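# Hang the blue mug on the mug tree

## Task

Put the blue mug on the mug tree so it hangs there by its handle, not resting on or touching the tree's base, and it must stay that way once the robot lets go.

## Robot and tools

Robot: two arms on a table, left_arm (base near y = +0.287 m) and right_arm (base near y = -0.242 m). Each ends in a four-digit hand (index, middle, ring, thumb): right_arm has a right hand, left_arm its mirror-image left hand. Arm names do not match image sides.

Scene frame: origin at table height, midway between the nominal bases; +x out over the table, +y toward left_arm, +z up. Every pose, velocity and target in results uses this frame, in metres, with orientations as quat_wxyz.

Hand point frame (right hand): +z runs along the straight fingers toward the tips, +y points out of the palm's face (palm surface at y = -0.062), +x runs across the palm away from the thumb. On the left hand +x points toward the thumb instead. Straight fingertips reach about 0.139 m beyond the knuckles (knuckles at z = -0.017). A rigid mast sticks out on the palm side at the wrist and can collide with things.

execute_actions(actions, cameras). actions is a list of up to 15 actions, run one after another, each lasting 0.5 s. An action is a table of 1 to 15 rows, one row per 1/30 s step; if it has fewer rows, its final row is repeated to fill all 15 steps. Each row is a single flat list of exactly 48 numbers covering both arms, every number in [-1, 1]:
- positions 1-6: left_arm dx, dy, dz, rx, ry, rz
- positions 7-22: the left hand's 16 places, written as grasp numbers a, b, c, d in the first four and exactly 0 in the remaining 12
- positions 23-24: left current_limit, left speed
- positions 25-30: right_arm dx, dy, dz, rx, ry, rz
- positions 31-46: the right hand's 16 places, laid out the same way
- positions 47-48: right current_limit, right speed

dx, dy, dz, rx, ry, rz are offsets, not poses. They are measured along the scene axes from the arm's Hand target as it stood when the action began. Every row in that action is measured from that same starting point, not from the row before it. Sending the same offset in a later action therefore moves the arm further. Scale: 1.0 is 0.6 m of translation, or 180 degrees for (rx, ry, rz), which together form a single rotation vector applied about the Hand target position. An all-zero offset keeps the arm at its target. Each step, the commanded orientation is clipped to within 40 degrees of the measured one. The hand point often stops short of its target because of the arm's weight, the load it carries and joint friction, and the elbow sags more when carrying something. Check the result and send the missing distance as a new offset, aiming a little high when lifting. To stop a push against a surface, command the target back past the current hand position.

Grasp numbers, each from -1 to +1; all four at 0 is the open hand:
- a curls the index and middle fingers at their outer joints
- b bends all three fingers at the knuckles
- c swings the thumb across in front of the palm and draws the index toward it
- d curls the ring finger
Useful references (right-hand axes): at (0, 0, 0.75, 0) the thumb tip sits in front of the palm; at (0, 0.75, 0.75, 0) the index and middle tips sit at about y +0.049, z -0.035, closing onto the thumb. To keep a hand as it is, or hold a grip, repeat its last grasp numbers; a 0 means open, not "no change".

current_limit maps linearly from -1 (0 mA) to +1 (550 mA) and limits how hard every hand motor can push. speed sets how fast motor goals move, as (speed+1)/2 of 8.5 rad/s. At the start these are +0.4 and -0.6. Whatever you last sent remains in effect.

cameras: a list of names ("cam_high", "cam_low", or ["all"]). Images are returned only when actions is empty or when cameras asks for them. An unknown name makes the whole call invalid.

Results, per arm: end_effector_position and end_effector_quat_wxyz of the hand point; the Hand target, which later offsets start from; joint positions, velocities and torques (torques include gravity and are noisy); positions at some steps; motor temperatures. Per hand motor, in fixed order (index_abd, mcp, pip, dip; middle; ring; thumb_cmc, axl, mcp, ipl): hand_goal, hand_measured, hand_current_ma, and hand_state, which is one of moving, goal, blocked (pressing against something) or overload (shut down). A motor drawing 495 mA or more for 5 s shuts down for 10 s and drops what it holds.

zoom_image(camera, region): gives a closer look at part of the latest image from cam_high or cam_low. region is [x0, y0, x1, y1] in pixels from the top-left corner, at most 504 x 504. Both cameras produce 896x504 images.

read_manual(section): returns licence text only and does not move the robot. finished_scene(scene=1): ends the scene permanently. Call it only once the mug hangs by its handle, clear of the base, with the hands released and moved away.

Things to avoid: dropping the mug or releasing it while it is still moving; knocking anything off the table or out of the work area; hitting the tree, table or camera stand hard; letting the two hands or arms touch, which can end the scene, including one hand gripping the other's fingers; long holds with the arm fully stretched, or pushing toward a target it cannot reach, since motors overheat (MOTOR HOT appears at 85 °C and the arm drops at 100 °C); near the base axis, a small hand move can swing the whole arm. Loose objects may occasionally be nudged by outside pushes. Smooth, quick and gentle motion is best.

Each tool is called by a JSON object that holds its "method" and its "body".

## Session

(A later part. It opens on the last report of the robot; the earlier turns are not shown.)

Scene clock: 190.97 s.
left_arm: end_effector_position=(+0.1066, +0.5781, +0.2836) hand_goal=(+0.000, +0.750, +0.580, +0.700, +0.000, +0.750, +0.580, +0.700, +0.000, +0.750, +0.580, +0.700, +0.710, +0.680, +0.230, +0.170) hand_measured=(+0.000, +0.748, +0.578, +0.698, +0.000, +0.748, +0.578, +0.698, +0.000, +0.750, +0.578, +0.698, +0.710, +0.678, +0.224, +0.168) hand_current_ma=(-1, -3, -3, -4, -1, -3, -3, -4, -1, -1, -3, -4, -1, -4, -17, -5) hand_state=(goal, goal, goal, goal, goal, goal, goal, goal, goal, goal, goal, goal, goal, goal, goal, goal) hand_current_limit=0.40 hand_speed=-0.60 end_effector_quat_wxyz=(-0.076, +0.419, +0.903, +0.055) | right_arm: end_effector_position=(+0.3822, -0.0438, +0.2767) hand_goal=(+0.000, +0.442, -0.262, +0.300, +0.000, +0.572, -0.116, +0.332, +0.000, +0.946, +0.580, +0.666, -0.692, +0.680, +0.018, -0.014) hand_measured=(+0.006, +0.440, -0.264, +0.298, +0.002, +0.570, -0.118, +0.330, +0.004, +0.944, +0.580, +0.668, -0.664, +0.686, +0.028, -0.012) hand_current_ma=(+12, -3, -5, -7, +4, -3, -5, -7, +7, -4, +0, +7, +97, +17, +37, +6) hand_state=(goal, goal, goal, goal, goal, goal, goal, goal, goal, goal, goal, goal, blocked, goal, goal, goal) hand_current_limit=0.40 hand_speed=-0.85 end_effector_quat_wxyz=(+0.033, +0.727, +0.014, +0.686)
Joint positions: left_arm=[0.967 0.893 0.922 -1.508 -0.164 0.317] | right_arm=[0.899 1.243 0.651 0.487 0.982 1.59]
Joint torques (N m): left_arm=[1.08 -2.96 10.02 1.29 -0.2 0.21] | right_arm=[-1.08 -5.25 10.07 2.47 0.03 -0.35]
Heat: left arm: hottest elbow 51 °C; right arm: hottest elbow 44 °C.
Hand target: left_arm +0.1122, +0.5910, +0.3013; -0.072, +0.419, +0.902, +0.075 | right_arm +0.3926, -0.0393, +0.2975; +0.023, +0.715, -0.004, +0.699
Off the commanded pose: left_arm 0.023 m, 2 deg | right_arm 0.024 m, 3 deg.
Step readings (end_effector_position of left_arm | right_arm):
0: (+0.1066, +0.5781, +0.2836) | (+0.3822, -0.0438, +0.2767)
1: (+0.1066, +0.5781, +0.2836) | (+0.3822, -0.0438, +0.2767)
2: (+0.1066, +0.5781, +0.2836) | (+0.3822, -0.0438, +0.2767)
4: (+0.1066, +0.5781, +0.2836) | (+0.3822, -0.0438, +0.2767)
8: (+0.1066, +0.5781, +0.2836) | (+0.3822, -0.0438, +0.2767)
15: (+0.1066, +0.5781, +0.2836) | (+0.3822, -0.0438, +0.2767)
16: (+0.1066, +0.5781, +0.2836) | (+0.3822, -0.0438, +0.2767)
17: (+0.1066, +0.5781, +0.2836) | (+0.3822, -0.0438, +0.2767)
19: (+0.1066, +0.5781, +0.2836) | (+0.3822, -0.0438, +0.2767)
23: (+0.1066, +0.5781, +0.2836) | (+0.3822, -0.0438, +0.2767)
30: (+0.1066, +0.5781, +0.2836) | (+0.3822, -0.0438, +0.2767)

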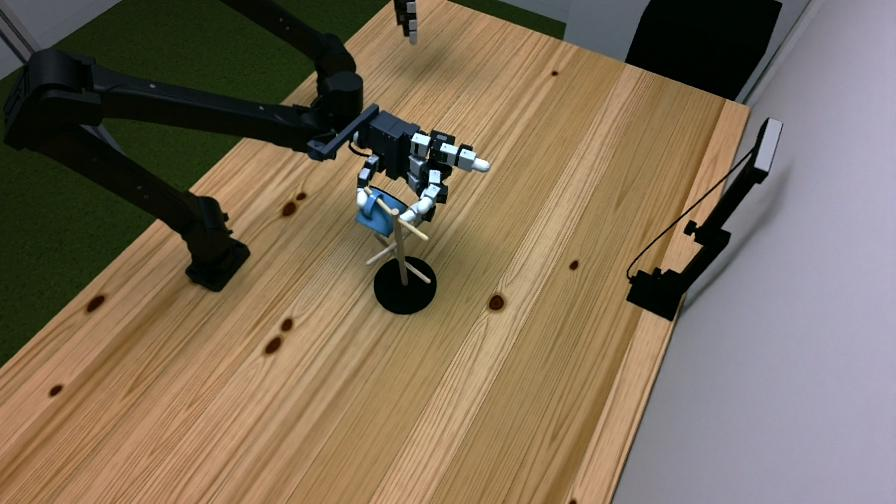

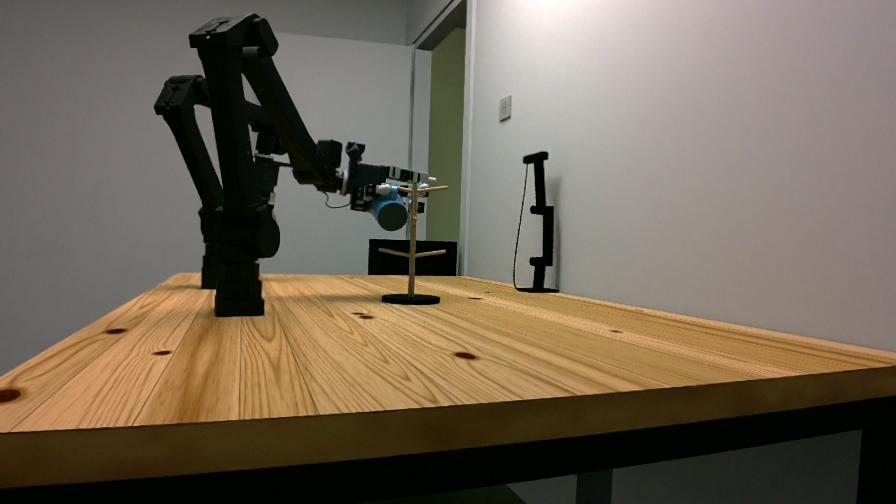

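{"method": "execute_actions", "body": {"actions": [[[0,0,0,0,0,0,0,0,0,0,0,0,0,0,0,0,0,0,0,0,0,0,0.4,-0.6,0.0,0.0,0,0,0,0,0.36,0.0,0.85,0,0,0,0,0,0,0,0,0,0,0,0,0,0.4,-0.8]],[[0,0,0,0,0,0,0,0,0,0,0,0,0,0,0,0,0,0,0,0,0,0,0.4,-0.6,0.0,0.0,0,0,0,0,0.22,0.0,0.85,0,0,0,0,0,0,0,0,0,0,0,0,0,0.4,-0.8]],[[0,0,0,0,0,0,0,0,0,0,0,0,0,0,0,0,0,0,0,0,0,0,0.4,-0.6,0.0,0.0,0,0,0,0,0.0,0.0,0.85,0,0,0,0,0,0,0,0,0,0,0,0,0,0.4,-0.8]]], "cameras": ["all"]}}

{"method": "zoom_image", "body": {"camera": "cam_high", "region": [330, 140, 470, 240]}}

{"method": "zoom_image", "body": {"camera": "cam_low", "region": [335, 140, 475, 240]}}

Scene clock: 193.27 s.
left_arm: end_effector_position=(+0.1066, +0.5781, +0.2836) hand_goal=(+0.000, +0.750, +0.580, +0.700, +0.000, +0.750, +0.580, +0.700, +0.000, +0.750, +0.580, +0.700, +0.710, +0.680, +0.230, +0.170) hand_measured=(+0.000, +0.748, +0.578, +0.698, +0.000, +0.748, +0.578, +0.698, +0.000, +0.750, +0.578, +0.698, +0.710, +0.678, +0.224, +0.168) hand_current_ma=(-1, -3, -3, -4, -1, -3, -3, -4, -1, -1, -3, -4, -1, -4, -17, -5) hand_state=(goal, goal, goal, goal, goal, goal, goal, goal, goal, goal, goal, goal, goal, goal, goal, goal) hand_current_limit=0.40 hand_speed=-0.60 end_effector_quat_wxyz=(-0.076, +0.419, +0.903, +0.055) | right_arm: end_effector_position=(+0.3823, -0.0438, +0.2766) hand_goal=(+0.000, +0.452, +0.112, +0.700, +0.000, +0.750, +0.580, +0.956, +0.000, +0.962, +0.580, +0.700, -0.734, +0.680, +0.018, +0.042) hand_measured=(+0.006, +0.456, +0.110, +0.698, +0.002, +0.748, +0.578, +0.954, +0.004, +0.966, +0.580, +0.698, -0.668, +0.688, +0.018, +0.038) hand_current_ma=(+12, +11, -5, -7, +4, -3, -5, -7, +7, +9, +0, -7, +260, +32, -2, -11) hand_state=(goal, goal, goal, goal, goal, goal, goal, goal, goal, goal, goal, goal, blocked, goal, goal, goal) hand_current_limit=0.40 hand_speed=-0.80 end_effector_quat_wxyz=(+0.033, +0.727, +0.014, +0.686)
Joint positions: left_arm=[0.967 0.893 0.922 -1.508 -0.164 0.317] | right_arm=[0.899 1.243 0.651 0.487 0.982 1.59]
Joint torques (N m): left_arm=[1.14 -2.96 10.03 1.31 -0.19 0.23] | right_arm=[-0.44 -4.84 9.98 2.58 0.01 -0.32]
Heat: left arm: hottest elbow 51 °C; right arm: hottest elbow 44 °C.
Hand target: left_arm +0.1122, +0.5910, +0.3013; -0.072, +0.419, +0.902, +0.075 | right_arm +0.3926, -0.0393, +0.2974; +0.023, +0.715, -0.004, +0.699
Off the commanded pose: left_arm 0.023 m, 2 deg | right_arm 0.024 m, 3 deg.
Step readings (end_effector_position of left_arm | right_arm):
0: (+0.1066, +0.5781, +0.2836) | (+0.3822, -0.0438, +0.2767)
1: (+0.1066, +0.5781, +0.2836) | (+0.3822, -0.0438, +0.2767)
2: (+0.1066, +0.5781, +0.2836) | (+0.3822, -0.0438, +0.2767)
4: (+0.1066, +0.5781, +0.2836) | (+0.3822, -0.0438, +0.2767)
8: (+0.1066, +0.5781, +0.2836) | (+0.3822, -0.0438, +0.2767)
15: (+0.1066, +0.5781, +0.2836) | (+0.3822, -0.0438, +0.2767)
16: (+0.1066, +0.5781, +0.2836) | (+0.3822, -0.0438, +0.2767)
17: (+0.1066, +0.5781, +0.2836) | (+0.3822, -0.0438, +0.2767)
19: (+0.1066, +0.5781, +0.2836) | (+0.3822, -0.0438, +0.2767)
23: (+0.1066, +0.5781, +0.2836) | (+0.3822, -0.0438, +0.2767)
30: (+0.1066, +0.5781, +0.2836) | (+0.3822, -0.0438, +0.2767)
31: (+0.1066, +0.5781, +0.2836) | (+0.3822, -0.0438, +0.2767)
32: (+0.1066, +0.5781, +0.2836) | (+0.3822, -0.0438, +0.2767)
34: (+0.1066, +0.5781, +0.2836) | (+0.3823, -0.0438, +0.2766)
38: (+0.1066, +0.5781, +0.2836) | (+0.3823, -0.0438, +0.2766)
45: (+0.1066, +0.5781, +0.2836) | (+0.3823, -0.0438, +0.2766)

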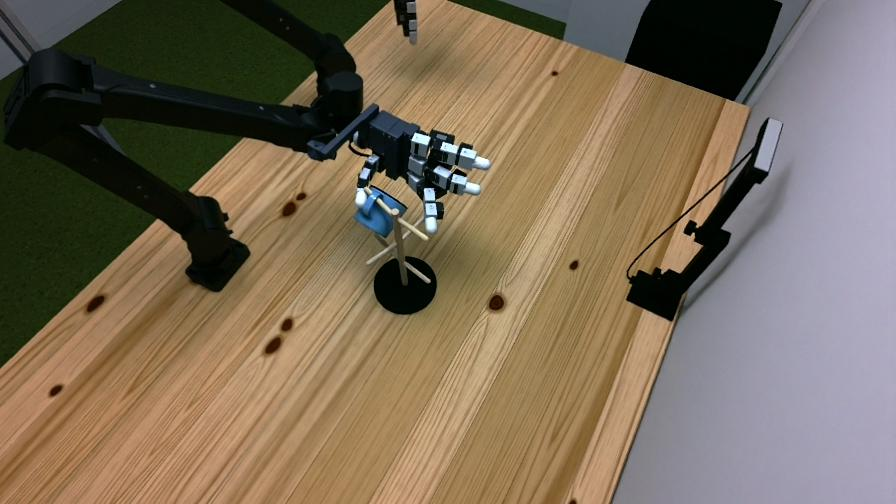

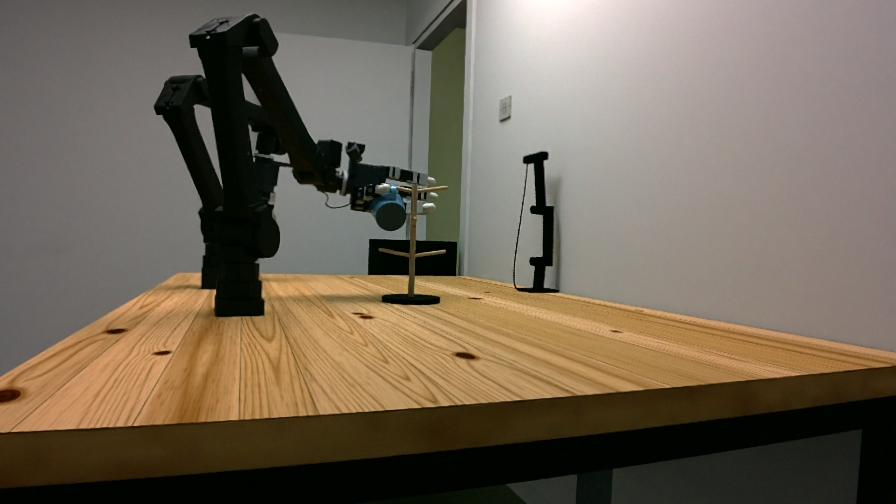

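Scaled by 3.600 from the camera's 896x504 image, which has a finer 1280x720 frame.

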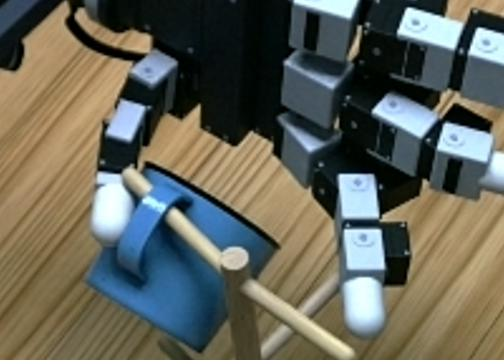

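Scaled by 3.600 from the camera's 896x504 image, which has a finer 1280x720 frame.

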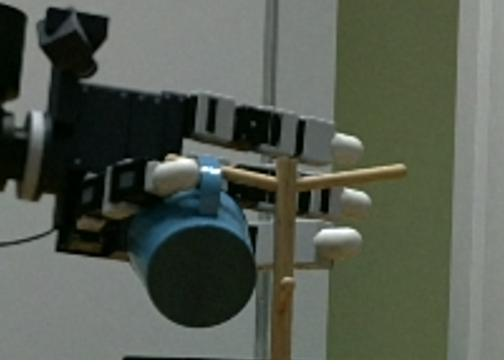

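{"method": "execute_actions", "body": {"actions": [[[0,0,0,0,0,0,0,0,0,0,0,0,0,0,0,0,0,0,0,0,0,0,0.4,-0.6,0.0,0.0,0,0,0,0,0.0,0.0,0.80,0,0,0,0,0,0,0,0,0,0,0,0,0,0.4,-0.8]],[[0,0,0,0,0,0,0,0,0,0,0,0,0,0,0,0,0,0,0,0,0,0,0.4,-0.6,-0.02,0.0,0,0,0,0,0.0,0.0,0.80,0,0,0,0,0,0,0,0,0,0,0,0,0,0.4,-0.8]]], "cameras": ["all"]}}

{"method": "zoom_image", "body": {"camera": "cam_high", "region": [330, 140, 470, 240]}}

{"method": "zoom_image", "body": {"camera": "cam_low", "region": [335, 140, 475, 240]}}

Scene clock: 195.63 s.
left_arm: end_effector_position=(+0.1066, +0.5781, +0.2836) hand_goal=(+0.000, +0.750, +0.580, +0.700, +0.000, +0.750, +0.580, +0.700, +0.000, +0.750, +0.580, +0.700, +0.710, +0.680, +0.230, +0.170) hand_measured=(+0.000, +0.748, +0.578, +0.698, +0.000, +0.748, +0.578, +0.698, +0.000, +0.750, +0.578, +0.698, +0.710, +0.678, +0.224, +0.168) hand_current_ma=(-1, -3, -3, -4, -1, -3, -3, -4, -1, -1, -3, -4, -1, -4, -17, -5) hand_state=(goal, goal, goal, goal, goal, goal, goal, goal, goal, goal, goal, goal, goal, goal, goal, goal) hand_current_limit=0.40 hand_speed=-0.60 end_effector_quat_wxyz=(-0.076, +0.419, +0.903, +0.055) | right_arm: end_effector_position=(+0.3801, -0.0478, +0.2801) hand_goal=(+0.000, +0.470, +0.140, +0.700, +0.000, +0.750, +0.580, +0.940, +0.000, +0.950, +0.580, +0.700, -0.650, +0.680, +0.030, +0.050) hand_measured=(+0.006, +0.470, +0.138, +0.698, +0.002, +0.748, +0.578, +0.942, +0.004, +0.954, +0.580, +0.698, -0.644, +0.686, +0.028, +0.048) hand_current_ma=(+12, -2, -5, -7, +4, -2, -5, +7, +7, +8, +0, -7, +16, +17, -5, -6) hand_state=(goal, goal, goal, goal, goal, goal, goal, goal, goal, goal, goal, goal, goal, goal, goal, goal) hand_current_limit=0.40 hand_speed=-0.80 end_effector_quat_wxyz=(+0.039, +0.725, +0.007, +0.688)
Joint positions: left_arm=[0.967 0.893 0.922 -1.508 -0.164 0.317] | right_arm=[0.899 1.236 0.651 0.49 1.001 1.585]
Joint torques (N m): left_arm=[0.97 -2.84 10.03 1.33 -0.18 0.24] | right_arm=[1.26 -6.12 8.94 2.03 0.26 -0.19]
Heat: left arm: hottest elbow 52 °C; right arm: hottest elbow 44 °C.
Hand target: left_arm +0.1122, +0.5910, +0.3013; -0.072, +0.419, +0.902, +0.075 | right_arm +0.3806, -0.0393, +0.2974; +0.023, +0.715, -0.004, +0.699
Off the commanded pose: left_arm 0.023 m, 2 deg | right_arm 0.019 m, 3 deg.
Step readings (end_effector_position of left_arm | right_arm):
0: (+0.1066, +0.5781, +0.2836) | (+0.3823, -0.0438, +0.2766)
1: (+0.1066, +0.5781, +0.2836) | (+0.3823, -0.0438, +0.2766)
2: (+0.1066, +0.5781, +0.2836) | (+0.3823, -0.0438, +0.2766)
4: (+0.1066, +0.5781, +0.2836) | (+0.3823, -0.0438, +0.2767)
8: (+0.1066, +0.5781, +0.2836) | (+0.3823, -0.0438, +0.2772)
15: (+0.1066, +0.5781, +0.2836) | (+0.3823, -0.0438, +0.2773)
16: (+0.1066, +0.5781, +0.2836) | (+0.3823, -0.0438, +0.2773)
17: (+0.1066, +0.5781, +0.2836) | (+0.3823, -0.0439, +0.2773)
19: (+0.1066, +0.5781, +0.2836) | (+0.3816, -0.0453, +0.2775)
23: (+0.1066, +0.5781, +0.2836) | (+0.3807, -0.0469, +0.2785)
30: (+0.1066, +0.5781, +0.2836) | (+0.3801, -0.0478, +0.2801)

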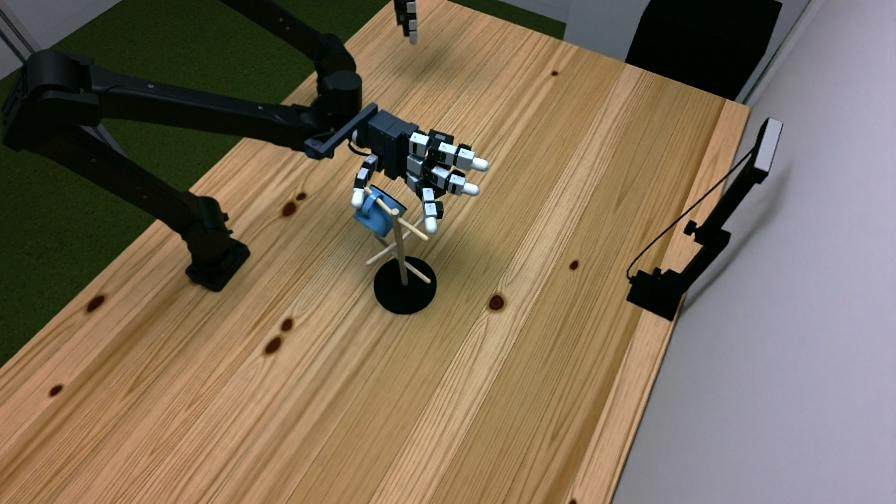

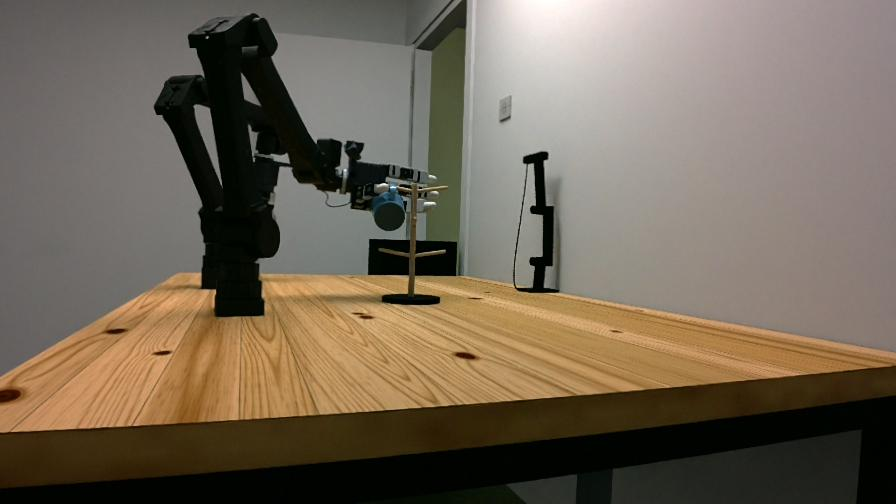

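Scaled by 3.600 from the camera's 896x504 image, which has a finer 1280x720 frame.

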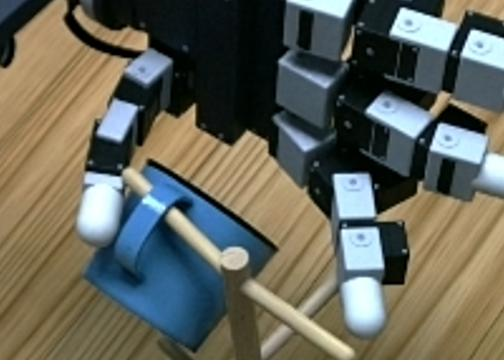

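Scaled by 3.600 from the camera's 896x504 image, which has a finer 1280x720 frame.

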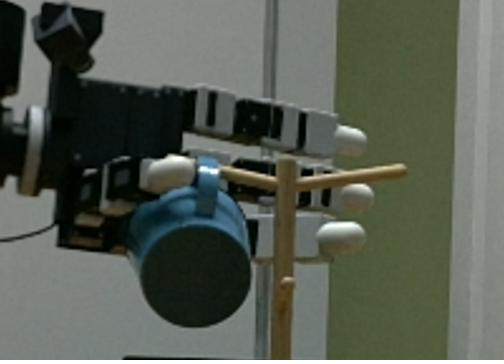

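{"method": "execute_actions", "body": {"actions": [[[0,0,0,0,0,0,0,0,0,0,0,0,0,0,0,0,0,0,0,0,0,0,0.4,-0.6,-0.02,0.006,-0.003,0,0,0,0.0,0.0,0.80,0,0,0,0,0,0,0,0,0,0,0,0,0,0.4,-0.8]]], "cameras": ["all"]}}

{"method": "zoom_image", "body": {"camera": "cam_high", "region": [330, 140, 470, 240]}}

{"method": "zoom_image", "body": {"camera": "cam_low", "region": [335, 140, 475, 240]}}

Scene clock: 196.97 s.
left_arm: end_effector_position=(+0.1066, +0.5781, +0.2836) hand_goal=(+0.000, +0.750, +0.580, +0.700, +0.000, +0.750, +0.580, +0.700, +0.000, +0.750, +0.580, +0.700, +0.710, +0.680, +0.230, +0.170) hand_measured=(+0.000, +0.748, +0.578, +0.698, +0.000, +0.748, +0.578, +0.698, +0.000, +0.750, +0.578, +0.698, +0.710, +0.678, +0.224, +0.168) hand_current_ma=(-1, -3, -3, -4, -1, -3, -3, -4, -1, -1, -3, -4, -1, -4, -17, -5) hand_state=(goal, goal, goal, goal, goal, goal, goal, goal, goal, goal, goal, goal, goal, goal, goal, goal) hand_current_limit=0.40 hand_speed=-0.60 end_effector_quat_wxyz=(-0.076, +0.419, +0.903, +0.055) | right_arm: end_effector_position=(+0.3703, -0.0429, +0.2834) hand_goal=(+0.000, +0.470, +0.140, +0.700, +0.000, +0.750, +0.580, +0.940, +0.000, +0.950, +0.580, +0.700, -0.650, +0.680, +0.030, +0.050) hand_measured=(+0.006, +0.470, +0.138, +0.698, +0.002, +0.750, +0.578, +0.942, +0.004, +0.952, +0.580, +0.698, -0.644, +0.686, +0.028, +0.048) hand_current_ma=(+12, -1, -5, -7, +4, -2, -5, +7, +7, +6, +0, -6, +16, +17, -5, -6) hand_state=(goal, goal, goal, goal, goal, goal, goal, goal, goal, goal, goal, goal, goal, goal, goal, goal) hand_current_limit=0.40 hand_speed=-0.80 end_effector_quat_wxyz=(+0.038, +0.723, +0.004, +0.690)
Joint positions: left_arm=[0.967 0.893 0.922 -1.508 -0.164 0.317] | right_arm=[0.929 1.229 0.651 0.49 1.035 1.585]
Joint torques (N m): left_arm=[1.03 -2.96 10.02 1.39 -0.2 0.21] | right_arm=[2.37 -5.77 8.09 2.33 0.26 -0.13]
Heat: left arm: hottest elbow 52 °C; right arm: hottest elbow 44 °C.
Hand target: left_arm +0.1122, +0.5910, +0.3013; -0.072, +0.419, +0.902, +0.075 | right_arm +0.3687, -0.0357, +0.2956; +0.023, +0.715, -0.004, +0.699
Off the commanded pose: left_arm 0.023 m, 2 deg | right_arm 0.014 m, 2 deg.
Step readings (end_effector_position of left_arm | right_arm):
0: (+0.1066, +0.5781, +0.2836) | (+0.3801, -0.0478, +0.2801)
1: (+0.1066, +0.5781, +0.2836) | (+0.3800, -0.0479, +0.2801)
2: (+0.1066, +0.5781, +0.2836) | (+0.3792, -0.0483, +0.2802)
4: (+0.1066, +0.5781, +0.2836) | (+0.3770, -0.0490, +0.2809)
8: (+0.1066, +0.5781, +0.2836) | (+0.3723, -0.0448, +0.2828)
15: (+0.1066, +0.5781, +0.2836) | (+0.3704, -0.0428, +0.2834)

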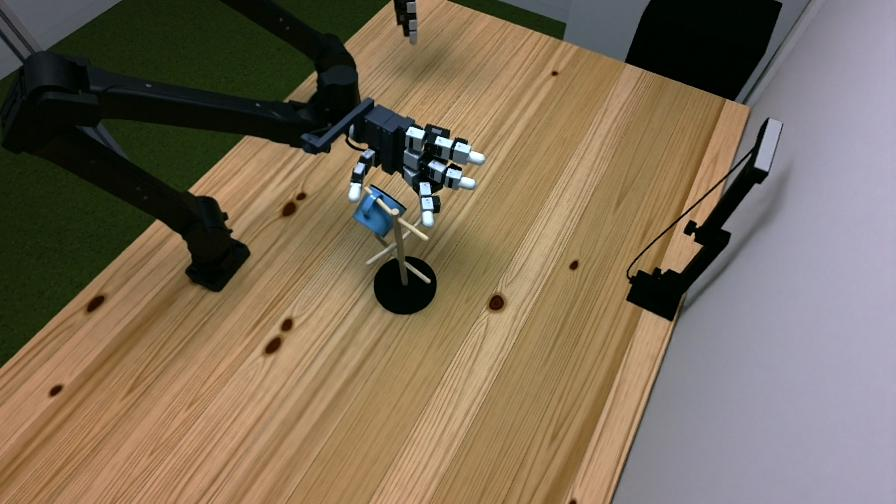

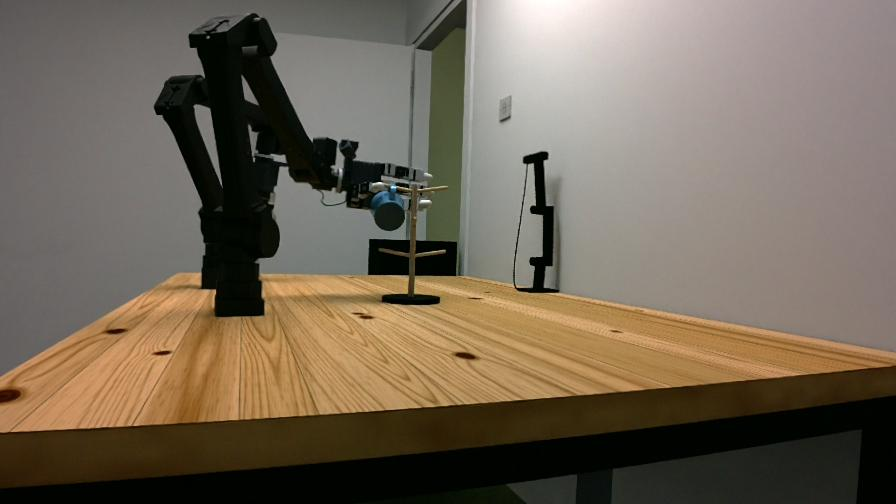

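Scaled by 3.600 from the camera's 896x504 image, which has a finer 1280x720 frame.

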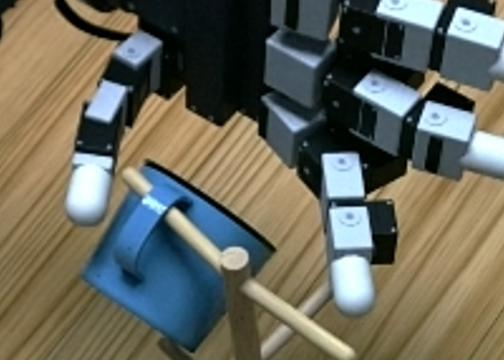

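Scaled by 3.600 from the camera's 896x504 image, which has a finer 1280x720 frame.

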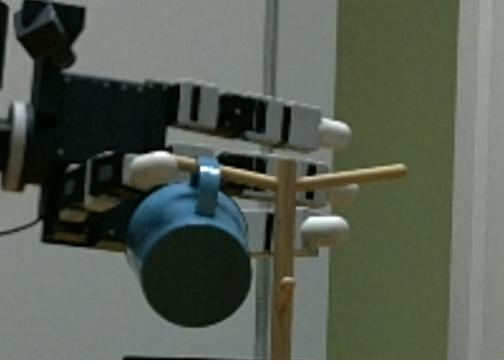

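{"method": "execute_actions", "body": {"actions": [[[0,0,0,0,0,0,0,0,0,0,0,0,0,0,0,0,0,0,0,0,0,0,0.4,-0.6,-0.018,0.004,0.0,0,0,0,0.0,0.0,0.80,0,0,0,0,0,0,0,0,0,0,0,0,0,0.4,-0.8]],[[0,0,0,0,0,0,0,0,0,0,0,0,0,0,0,0,0,0,0,0,0,0,0.4,-0.6,-0.008,0.03,0.0,0,0,0,0.0,0.0,0.80,0,0,0,0,0,0,0,0,0,0,0,0,0,0.4,-0.8]]], "cameras": ["all"]}}

{"method": "zoom_image", "body": {"camera": "cam_high", "region": [330, 140, 470, 240]}}

{"method": "zoom_image", "body": {"camera": "cam_low", "region": [335, 140, 475, 240]}}

Scene clock: 199.07 s.
left_arm: end_effector_position=(+0.1066, +0.5781, +0.2836) hand_goal=(+0.000, +0.750, +0.580, +0.700, +0.000, +0.750, +0.580, +0.700, +0.000, +0.750, +0.580, +0.700, +0.710, +0.680, +0.230, +0.170) hand_measured=(+0.000, +0.748, +0.578, +0.698, +0.000, +0.748, +0.578, +0.698, +0.000, +0.750, +0.578, +0.698, +0.710, +0.678, +0.224, +0.168) hand_current_ma=(-1, -3, -3, -4, -1, -3, -3, -4, -1, -1, -3, -4, -1, -4, -17, -5) hand_state=(goal, goal, goal, goal, goal, goal, goal, goal, goal, goal, goal, goal, goal, goal, goal, goal) hand_current_limit=0.40 hand_speed=-0.60 end_effector_quat_wxyz=(-0.076, +0.419, +0.903, +0.055) | right_arm: end_effector_position=(+0.3508, -0.0286, +0.2809) hand_goal=(+0.000, +0.470, +0.140, +0.700, +0.000, +0.750, +0.580, +0.940, +0.000, +0.950, +0.580, +0.700, -0.650, +0.680, +0.030, +0.050) hand_measured=(+0.006, +0.470, +0.138, +0.698, +0.002, +0.750, +0.578, +0.942, +0.004, +0.952, +0.580, +0.698, -0.644, +0.686, +0.028, +0.048) hand_current_ma=(+12, -1, -5, -7, +4, -1, -4, +7, +7, +4, +0, -6, +16, +17, -5, -6) hand_state=(goal, goal, goal, goal, goal, goal, goal, goal, goal, goal, goal, goal, goal, goal, goal, goal) hand_current_limit=0.40 hand_speed=-0.80 end_effector_quat_wxyz=(+0.042, +0.723, +0.009, +0.690)
Joint positions: left_arm=[0.967 0.893 0.922 -1.508 -0.164 0.317] | right_arm=[0.998 1.239 0.651 0.49 1.101 1.585]
Joint torques (N m): left_arm=[0.91 -2.84 10 1.33 -0.2 0.23] | right_arm=[1.26 -4.84 9.7 1.89 0.24 -0.12]
Heat: left arm: hottest elbow 52 °C; right arm: hottest elbow 44 °C.
Hand target: left_arm +0.1122, +0.5910, +0.3013; -0.072, +0.419, +0.902, +0.075 | right_arm +0.3530, -0.0152, +0.2956; +0.023, +0.715, -0.004, +0.699
Off the commanded pose: left_arm 0.023 m, 2 deg | right_arm 0.020 m, 3 deg.
Step readings (end_effector_position of left_arm | right_arm):
0: (+0.1066, +0.5781, +0.2836) | (+0.3703, -0.0429, +0.2834)
1: (+0.1066, +0.5781, +0.2836) | (+0.3702, -0.0429, +0.2834)
2: (+0.1066, +0.5781, +0.2836) | (+0.3693, -0.0430, +0.2836)
4: (+0.1066, +0.5781, +0.2836) | (+0.3670, -0.0433, +0.2843)
8: (+0.1066, +0.5781, +0.2836) | (+0.3627, -0.0402, +0.2866)
15: (+0.1066, +0.5781, +0.2836) | (+0.3609, -0.0386, +0.2876)
16: (+0.1066, +0.5781, +0.2836) | (+0.3608, -0.0388, +0.2876)
17: (+0.1066, +0.5781, +0.2836) | (+0.3595, -0.0388, +0.2877)
19: (+0.1066, +0.5781, +0.2836) | (+0.3567, -0.0390, +0.2877)
23: (+0.1066, +0.5781, +0.2836) | (+0.3522, -0.0322, +0.2843)
30: (+0.1066, +0.5781, +0.2836) | (+0.3508, -0.0286, +0.2809)

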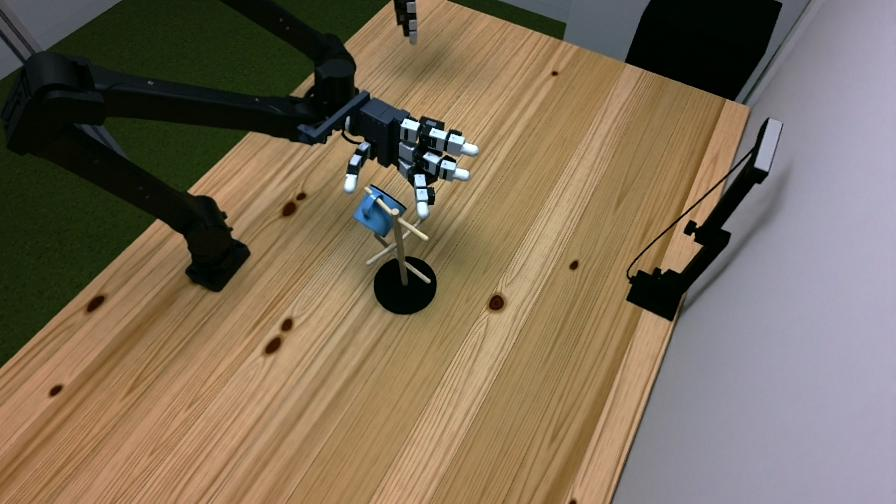

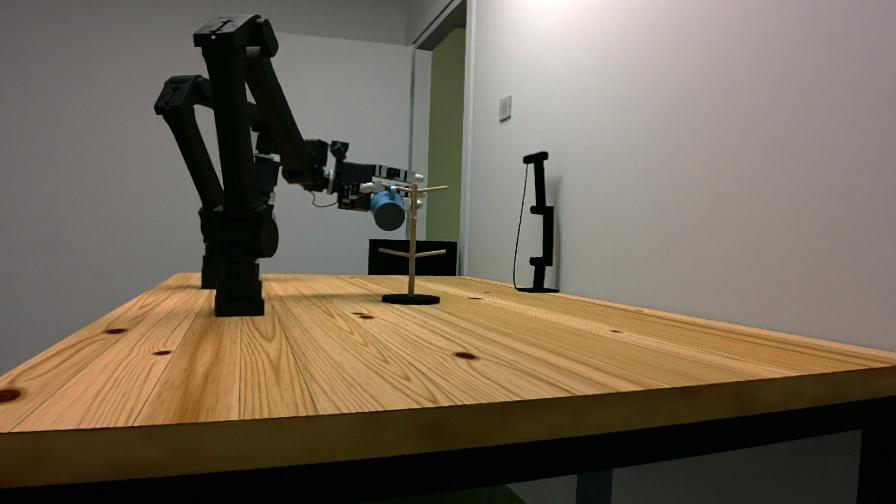

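Scaled by 3.600 from the camera's 896x504 image, which has a finer 1280x720 frame.

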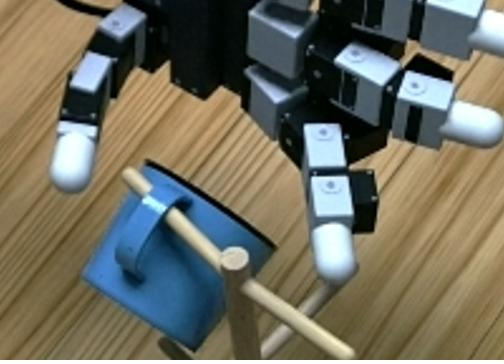

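Scaled by 3.600 from the camera's 896x504 image, which has a finer 1280x720 frame.

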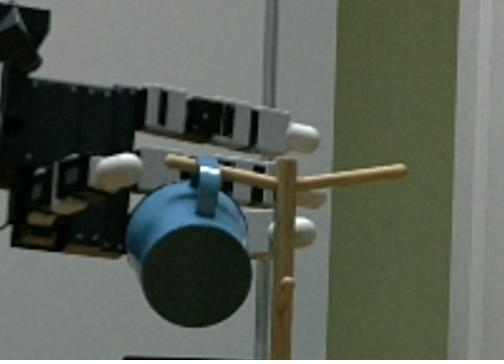

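{"method": "execute_actions", "body": {"actions": [[[0,0,0,0,0,0,0,0,0,0,0,0,0,0,0,0,0,0,0,0,0,0,0.4,-0.6,0,0.06,0.01,0,0,0,0.0,0.0,0.80,0,0,0,0,0,0,0,0,0,0,0,0,0,0.4,-0.8]],[[0,0,0,0,0,0,0,0,0,0,0,0,0,0,0,0,0,0,0,0,0,0,0.4,-0.6,0,0.08,0.02,0,0,0,0.0,0.0,0.80,0,0,0,0,0,0,0,0,0,0,0,0,0,0.4,-0.8]]], "cameras": ["all"]}}

{"method": "zoom_image", "body": {"camera": "cam_high", "region": [330, 140, 470, 240]}}

{"method": "zoom_image", "body": {"camera": "cam_low", "region": [355, 160, 455, 310]}}

Scene clock: 202.50 s.
left_arm: end_effector_position=(+0.1066, +0.5781, +0.2836) hand_goal=(+0.000, +0.750, +0.580, +0.700, +0.000, +0.750, +0.580, +0.700, +0.000, +0.750, +0.580, +0.700, +0.710, +0.680, +0.230, +0.170) hand_measured=(+0.000, +0.748, +0.578, +0.698, +0.000, +0.748, +0.578, +0.698, +0.000, +0.750, +0.578, +0.698, +0.710, +0.678, +0.224, +0.168) hand_current_ma=(-1, -3, -3, -4, -1, -3, -3, -4, -1, -1, -3, -4, -1, -4, -17, -5) hand_state=(goal, goal, goal, goal, goal, goal, goal, goal, goal, goal, goal, goal, goal, goal, goal, goal) hand_current_limit=0.40 hand_speed=-0.60 end_effector_quat_wxyz=(-0.076, +0.419, +0.903, +0.055) | right_arm: end_effector_position=(+0.3501, +0.0560, +0.2994) hand_goal=(+0.000, +0.470, +0.140, +0.700, +0.000, +0.750, +0.580, +0.940, +0.000, +0.950, +0.580, +0.700, -0.650, +0.680, +0.030, +0.050) hand_measured=(+0.006, +0.470, +0.138, +0.698, +0.002, +0.750, +0.578, +0.942, +0.004, +0.950, +0.580, +0.698, -0.644, +0.686, +0.028, +0.048) hand_current_ma=(+12, +0, -4, -7, +4, +0, -4, +7, +7, +1, +0, -6, +17, +16, -4, -6) hand_state=(goal, goal, goal, goal, goal, goal, goal, goal, goal, goal, goal, goal, goal, goal, goal, goal) hand_current_limit=0.40 hand_speed=-0.80 end_effector_quat_wxyz=(+0.035, +0.718, +0.008, +0.695)
Joint positions: left_arm=[0.967 0.893 0.922 -1.508 -0.164 0.317] | right_arm=[1.097 1.411 0.86 0.467 1.193 1.587]
Joint torques (N m): left_arm=[0.85 -2.84 9.98 1.35 -0.19 0.23] | right_arm=[1.14 -7.77 10.61 0.8 0.25 -0.04]
Heat: left arm: hottest elbow 52 °C; right arm: hottest elbow 44 °C.
Hand target: left_arm +0.1122, +0.5910, +0.3013; -0.072, +0.419, +0.902, +0.075 | right_arm +0.3530, +0.0687, +0.3136; +0.022, +0.715, -0.004, +0.699
Off the commanded pose: left_arm 0.023 m, 2 deg | right_arm 0.019 m, 2 deg.
Step readings (end_effector_position of left_arm | right_arm):
0: (+0.1066, +0.5781, +0.2836) | (+0.3508, -0.0286, +0.2809)
1: (+0.1066, +0.5781, +0.2836) | (+0.3507, -0.0287, +0.2810)
2: (+0.1066, +0.5781, +0.2836) | (+0.3497, -0.0283, +0.2814)
4: (+0.1066, +0.5781, +0.2836) | (+0.3493, -0.0232, +0.2832)
8: (+0.1066, +0.5781, +0.2836) | (+0.3506, -0.0009, +0.2862)
15: (+0.1066, +0.5781, +0.2836) | (+0.3498, +0.0071, +0.2862)
16: (+0.1066, +0.5781, +0.2836) | (+0.3499, +0.0071, +0.2865)
17: (+0.1066, +0.5781, +0.2836) | (+0.3491, +0.0077, +0.2875)
19: (+0.1066, +0.5781, +0.2836) | (+0.3497, +0.0158, +0.2916)
23: (+0.1066, +0.5781, +0.2836) | (+0.3519, +0.0449, +0.2995)
30: (+0.1066, +0.5781, +0.2836) | (+0.3502, +0.0560, +0.2997)

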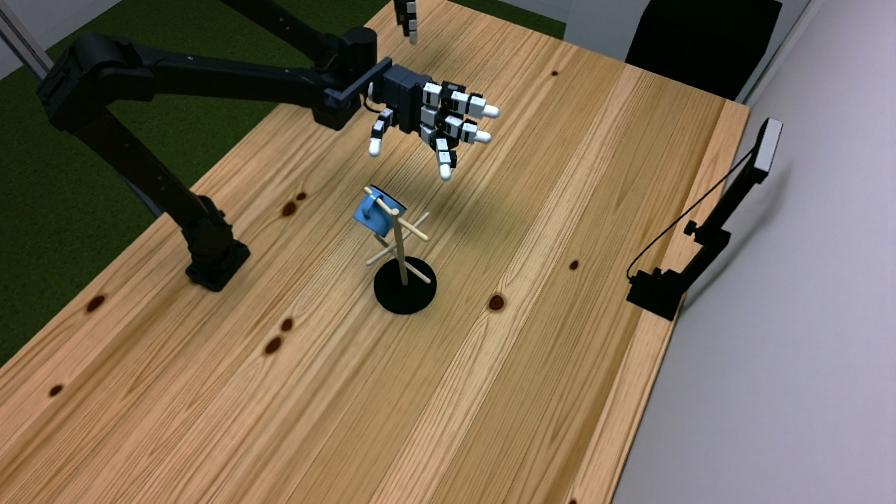

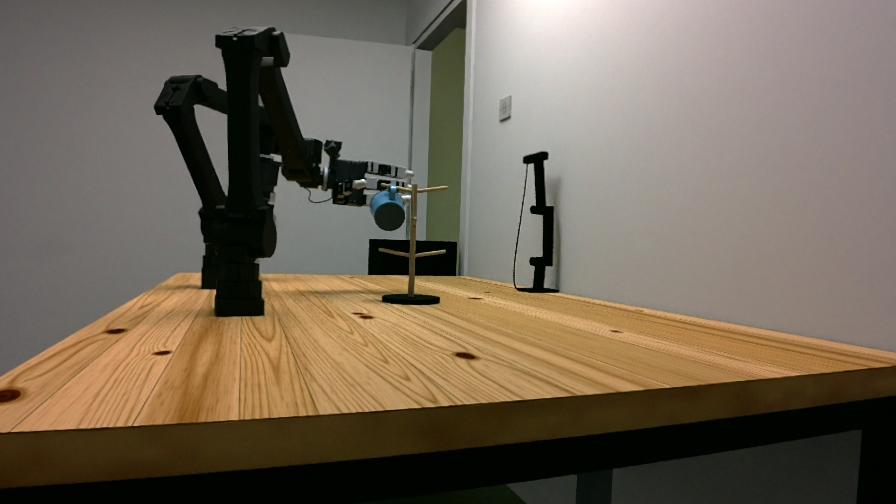

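Scaled by 3.600 from the camera's 896x504 image, which has a finer 1280x720 frame.

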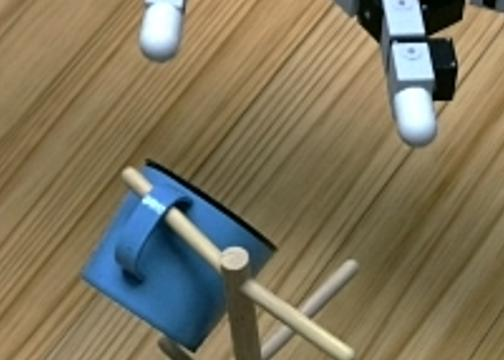

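Scaled by 3.360 from the camera's 896x504 image, which has a finer 1280x720 frame.

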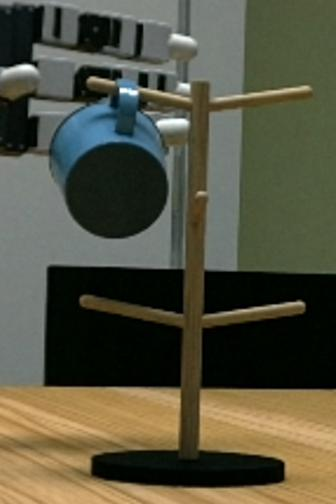

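{"method": "execute_actions", "body": {"actions": []}}

Scene clock: 202.80 s.
left_arm: end_effector_position=(+0.1066, +0.5781, +0.2836) hand_goal=(+0.000, +0.750, +0.580, +0.700, +0.000, +0.750, +0.580, +0.700, +0.000, +0.750, +0.580, +0.700, +0.710, +0.680, +0.230, +0.170) hand_measured=(+0.000, +0.748, +0.578, +0.698, +0.000, +0.748, +0.578, +0.698, +0.000, +0.750, +0.578, +0.698, +0.710, +0.678, +0.224, +0.168) hand_current_ma=(-1, -3, -3, -4, -1, -3, -3, -4, -1, -1, -3, -4, -1, -4, -17, -5) hand_state=(goal, goal, goal, goal, goal, goal, goal, goal, goal, goal, goal, goal, goal, goal, goal, goal) hand_current_limit=0.40 hand_speed=-0.60 end_effector_quat_wxyz=(-0.076, +0.419, +0.903, +0.055) | right_arm: end_effector_position=(+0.3501, +0.0559, +0.2993) hand_goal=(+0.000, +0.470, +0.140, +0.700, +0.000, +0.750, +0.580, +0.940, +0.000, +0.950, +0.580, +0.700, -0.650, +0.680, +0.030, +0.050) hand_measured=(+0.006, +0.470, +0.138, +0.698, +0.002, +0.750, +0.578, +0.942, +0.004, +0.950, +0.580, +0.698, -0.644, +0.686, +0.028, +0.048) hand_current_ma=(+12, +0, -4, -7, +4, +0, -4, +7, +7, +1, +0, -6, +17, +16, -4, -6) hand_state=(goal, goal, goal, goal, goal, goal, goal, goal, goal, goal, goal, goal, goal, goal, goal, goal) hand_current_limit=0.40 hand_speed=-0.80 end_effector_quat_wxyz=(+0.036, +0.718, +0.008, +0.695)
Joint positions: left_arm=[0.967 0.893 0.922 -1.508 -0.164 0.317] | right_arm=[1.097 1.411 0.86 0.467 1.194 1.587]
Joint velocities: within noise
Joint torques (N m): left_arm=[0.91 -2.9 9.99 1.33 -0.19 0.23] | right_arm=[1.49 -6.42 10.5 0.79 0.24 -0.1]
Motor temperatures (°C): left_arm=[30 28 52 29 28 29] | right_arm=[34 32 44 34 28 26]
Heat: left arm: hottest elbow 52 °C; right arm: hottest elbow 44 °C.
Hand target: left_arm +0.1122, +0.5910, +0.3013; -0.072, +0.419, +0.902, +0.075 | right_arm +0.3530, +0.0687, +0.3136; +0.023, +0.715, -0.004, +0.699
Off the commanded pose: left_arm 0.023 m, 2 deg | right_arm 0.019 m, 2 deg.

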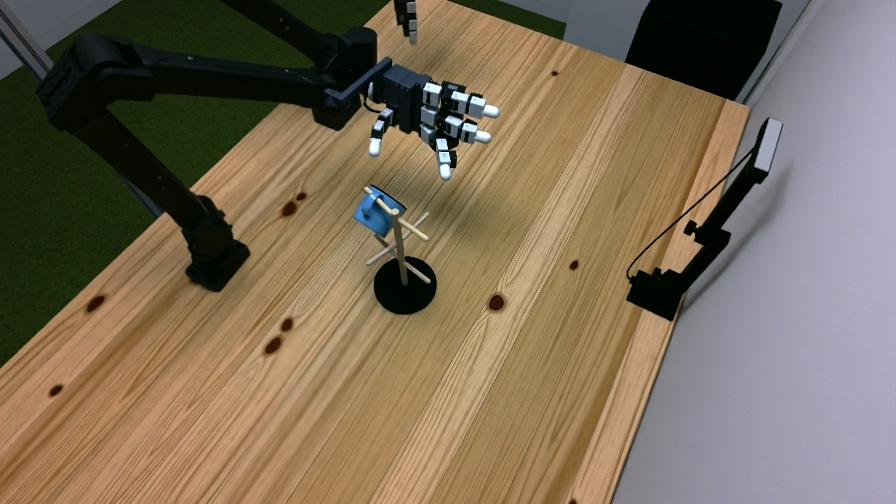

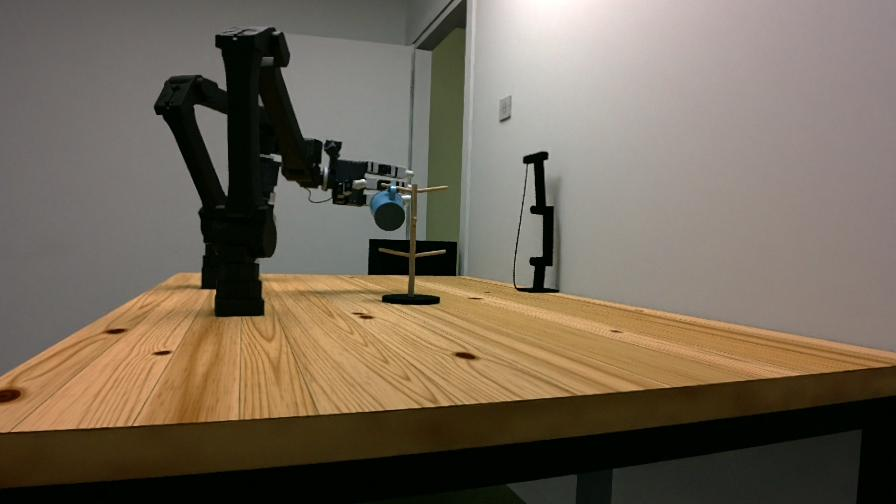

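{"method": "finished_scene", "body": {"scene": 1}}

The scene is finished: the task was done.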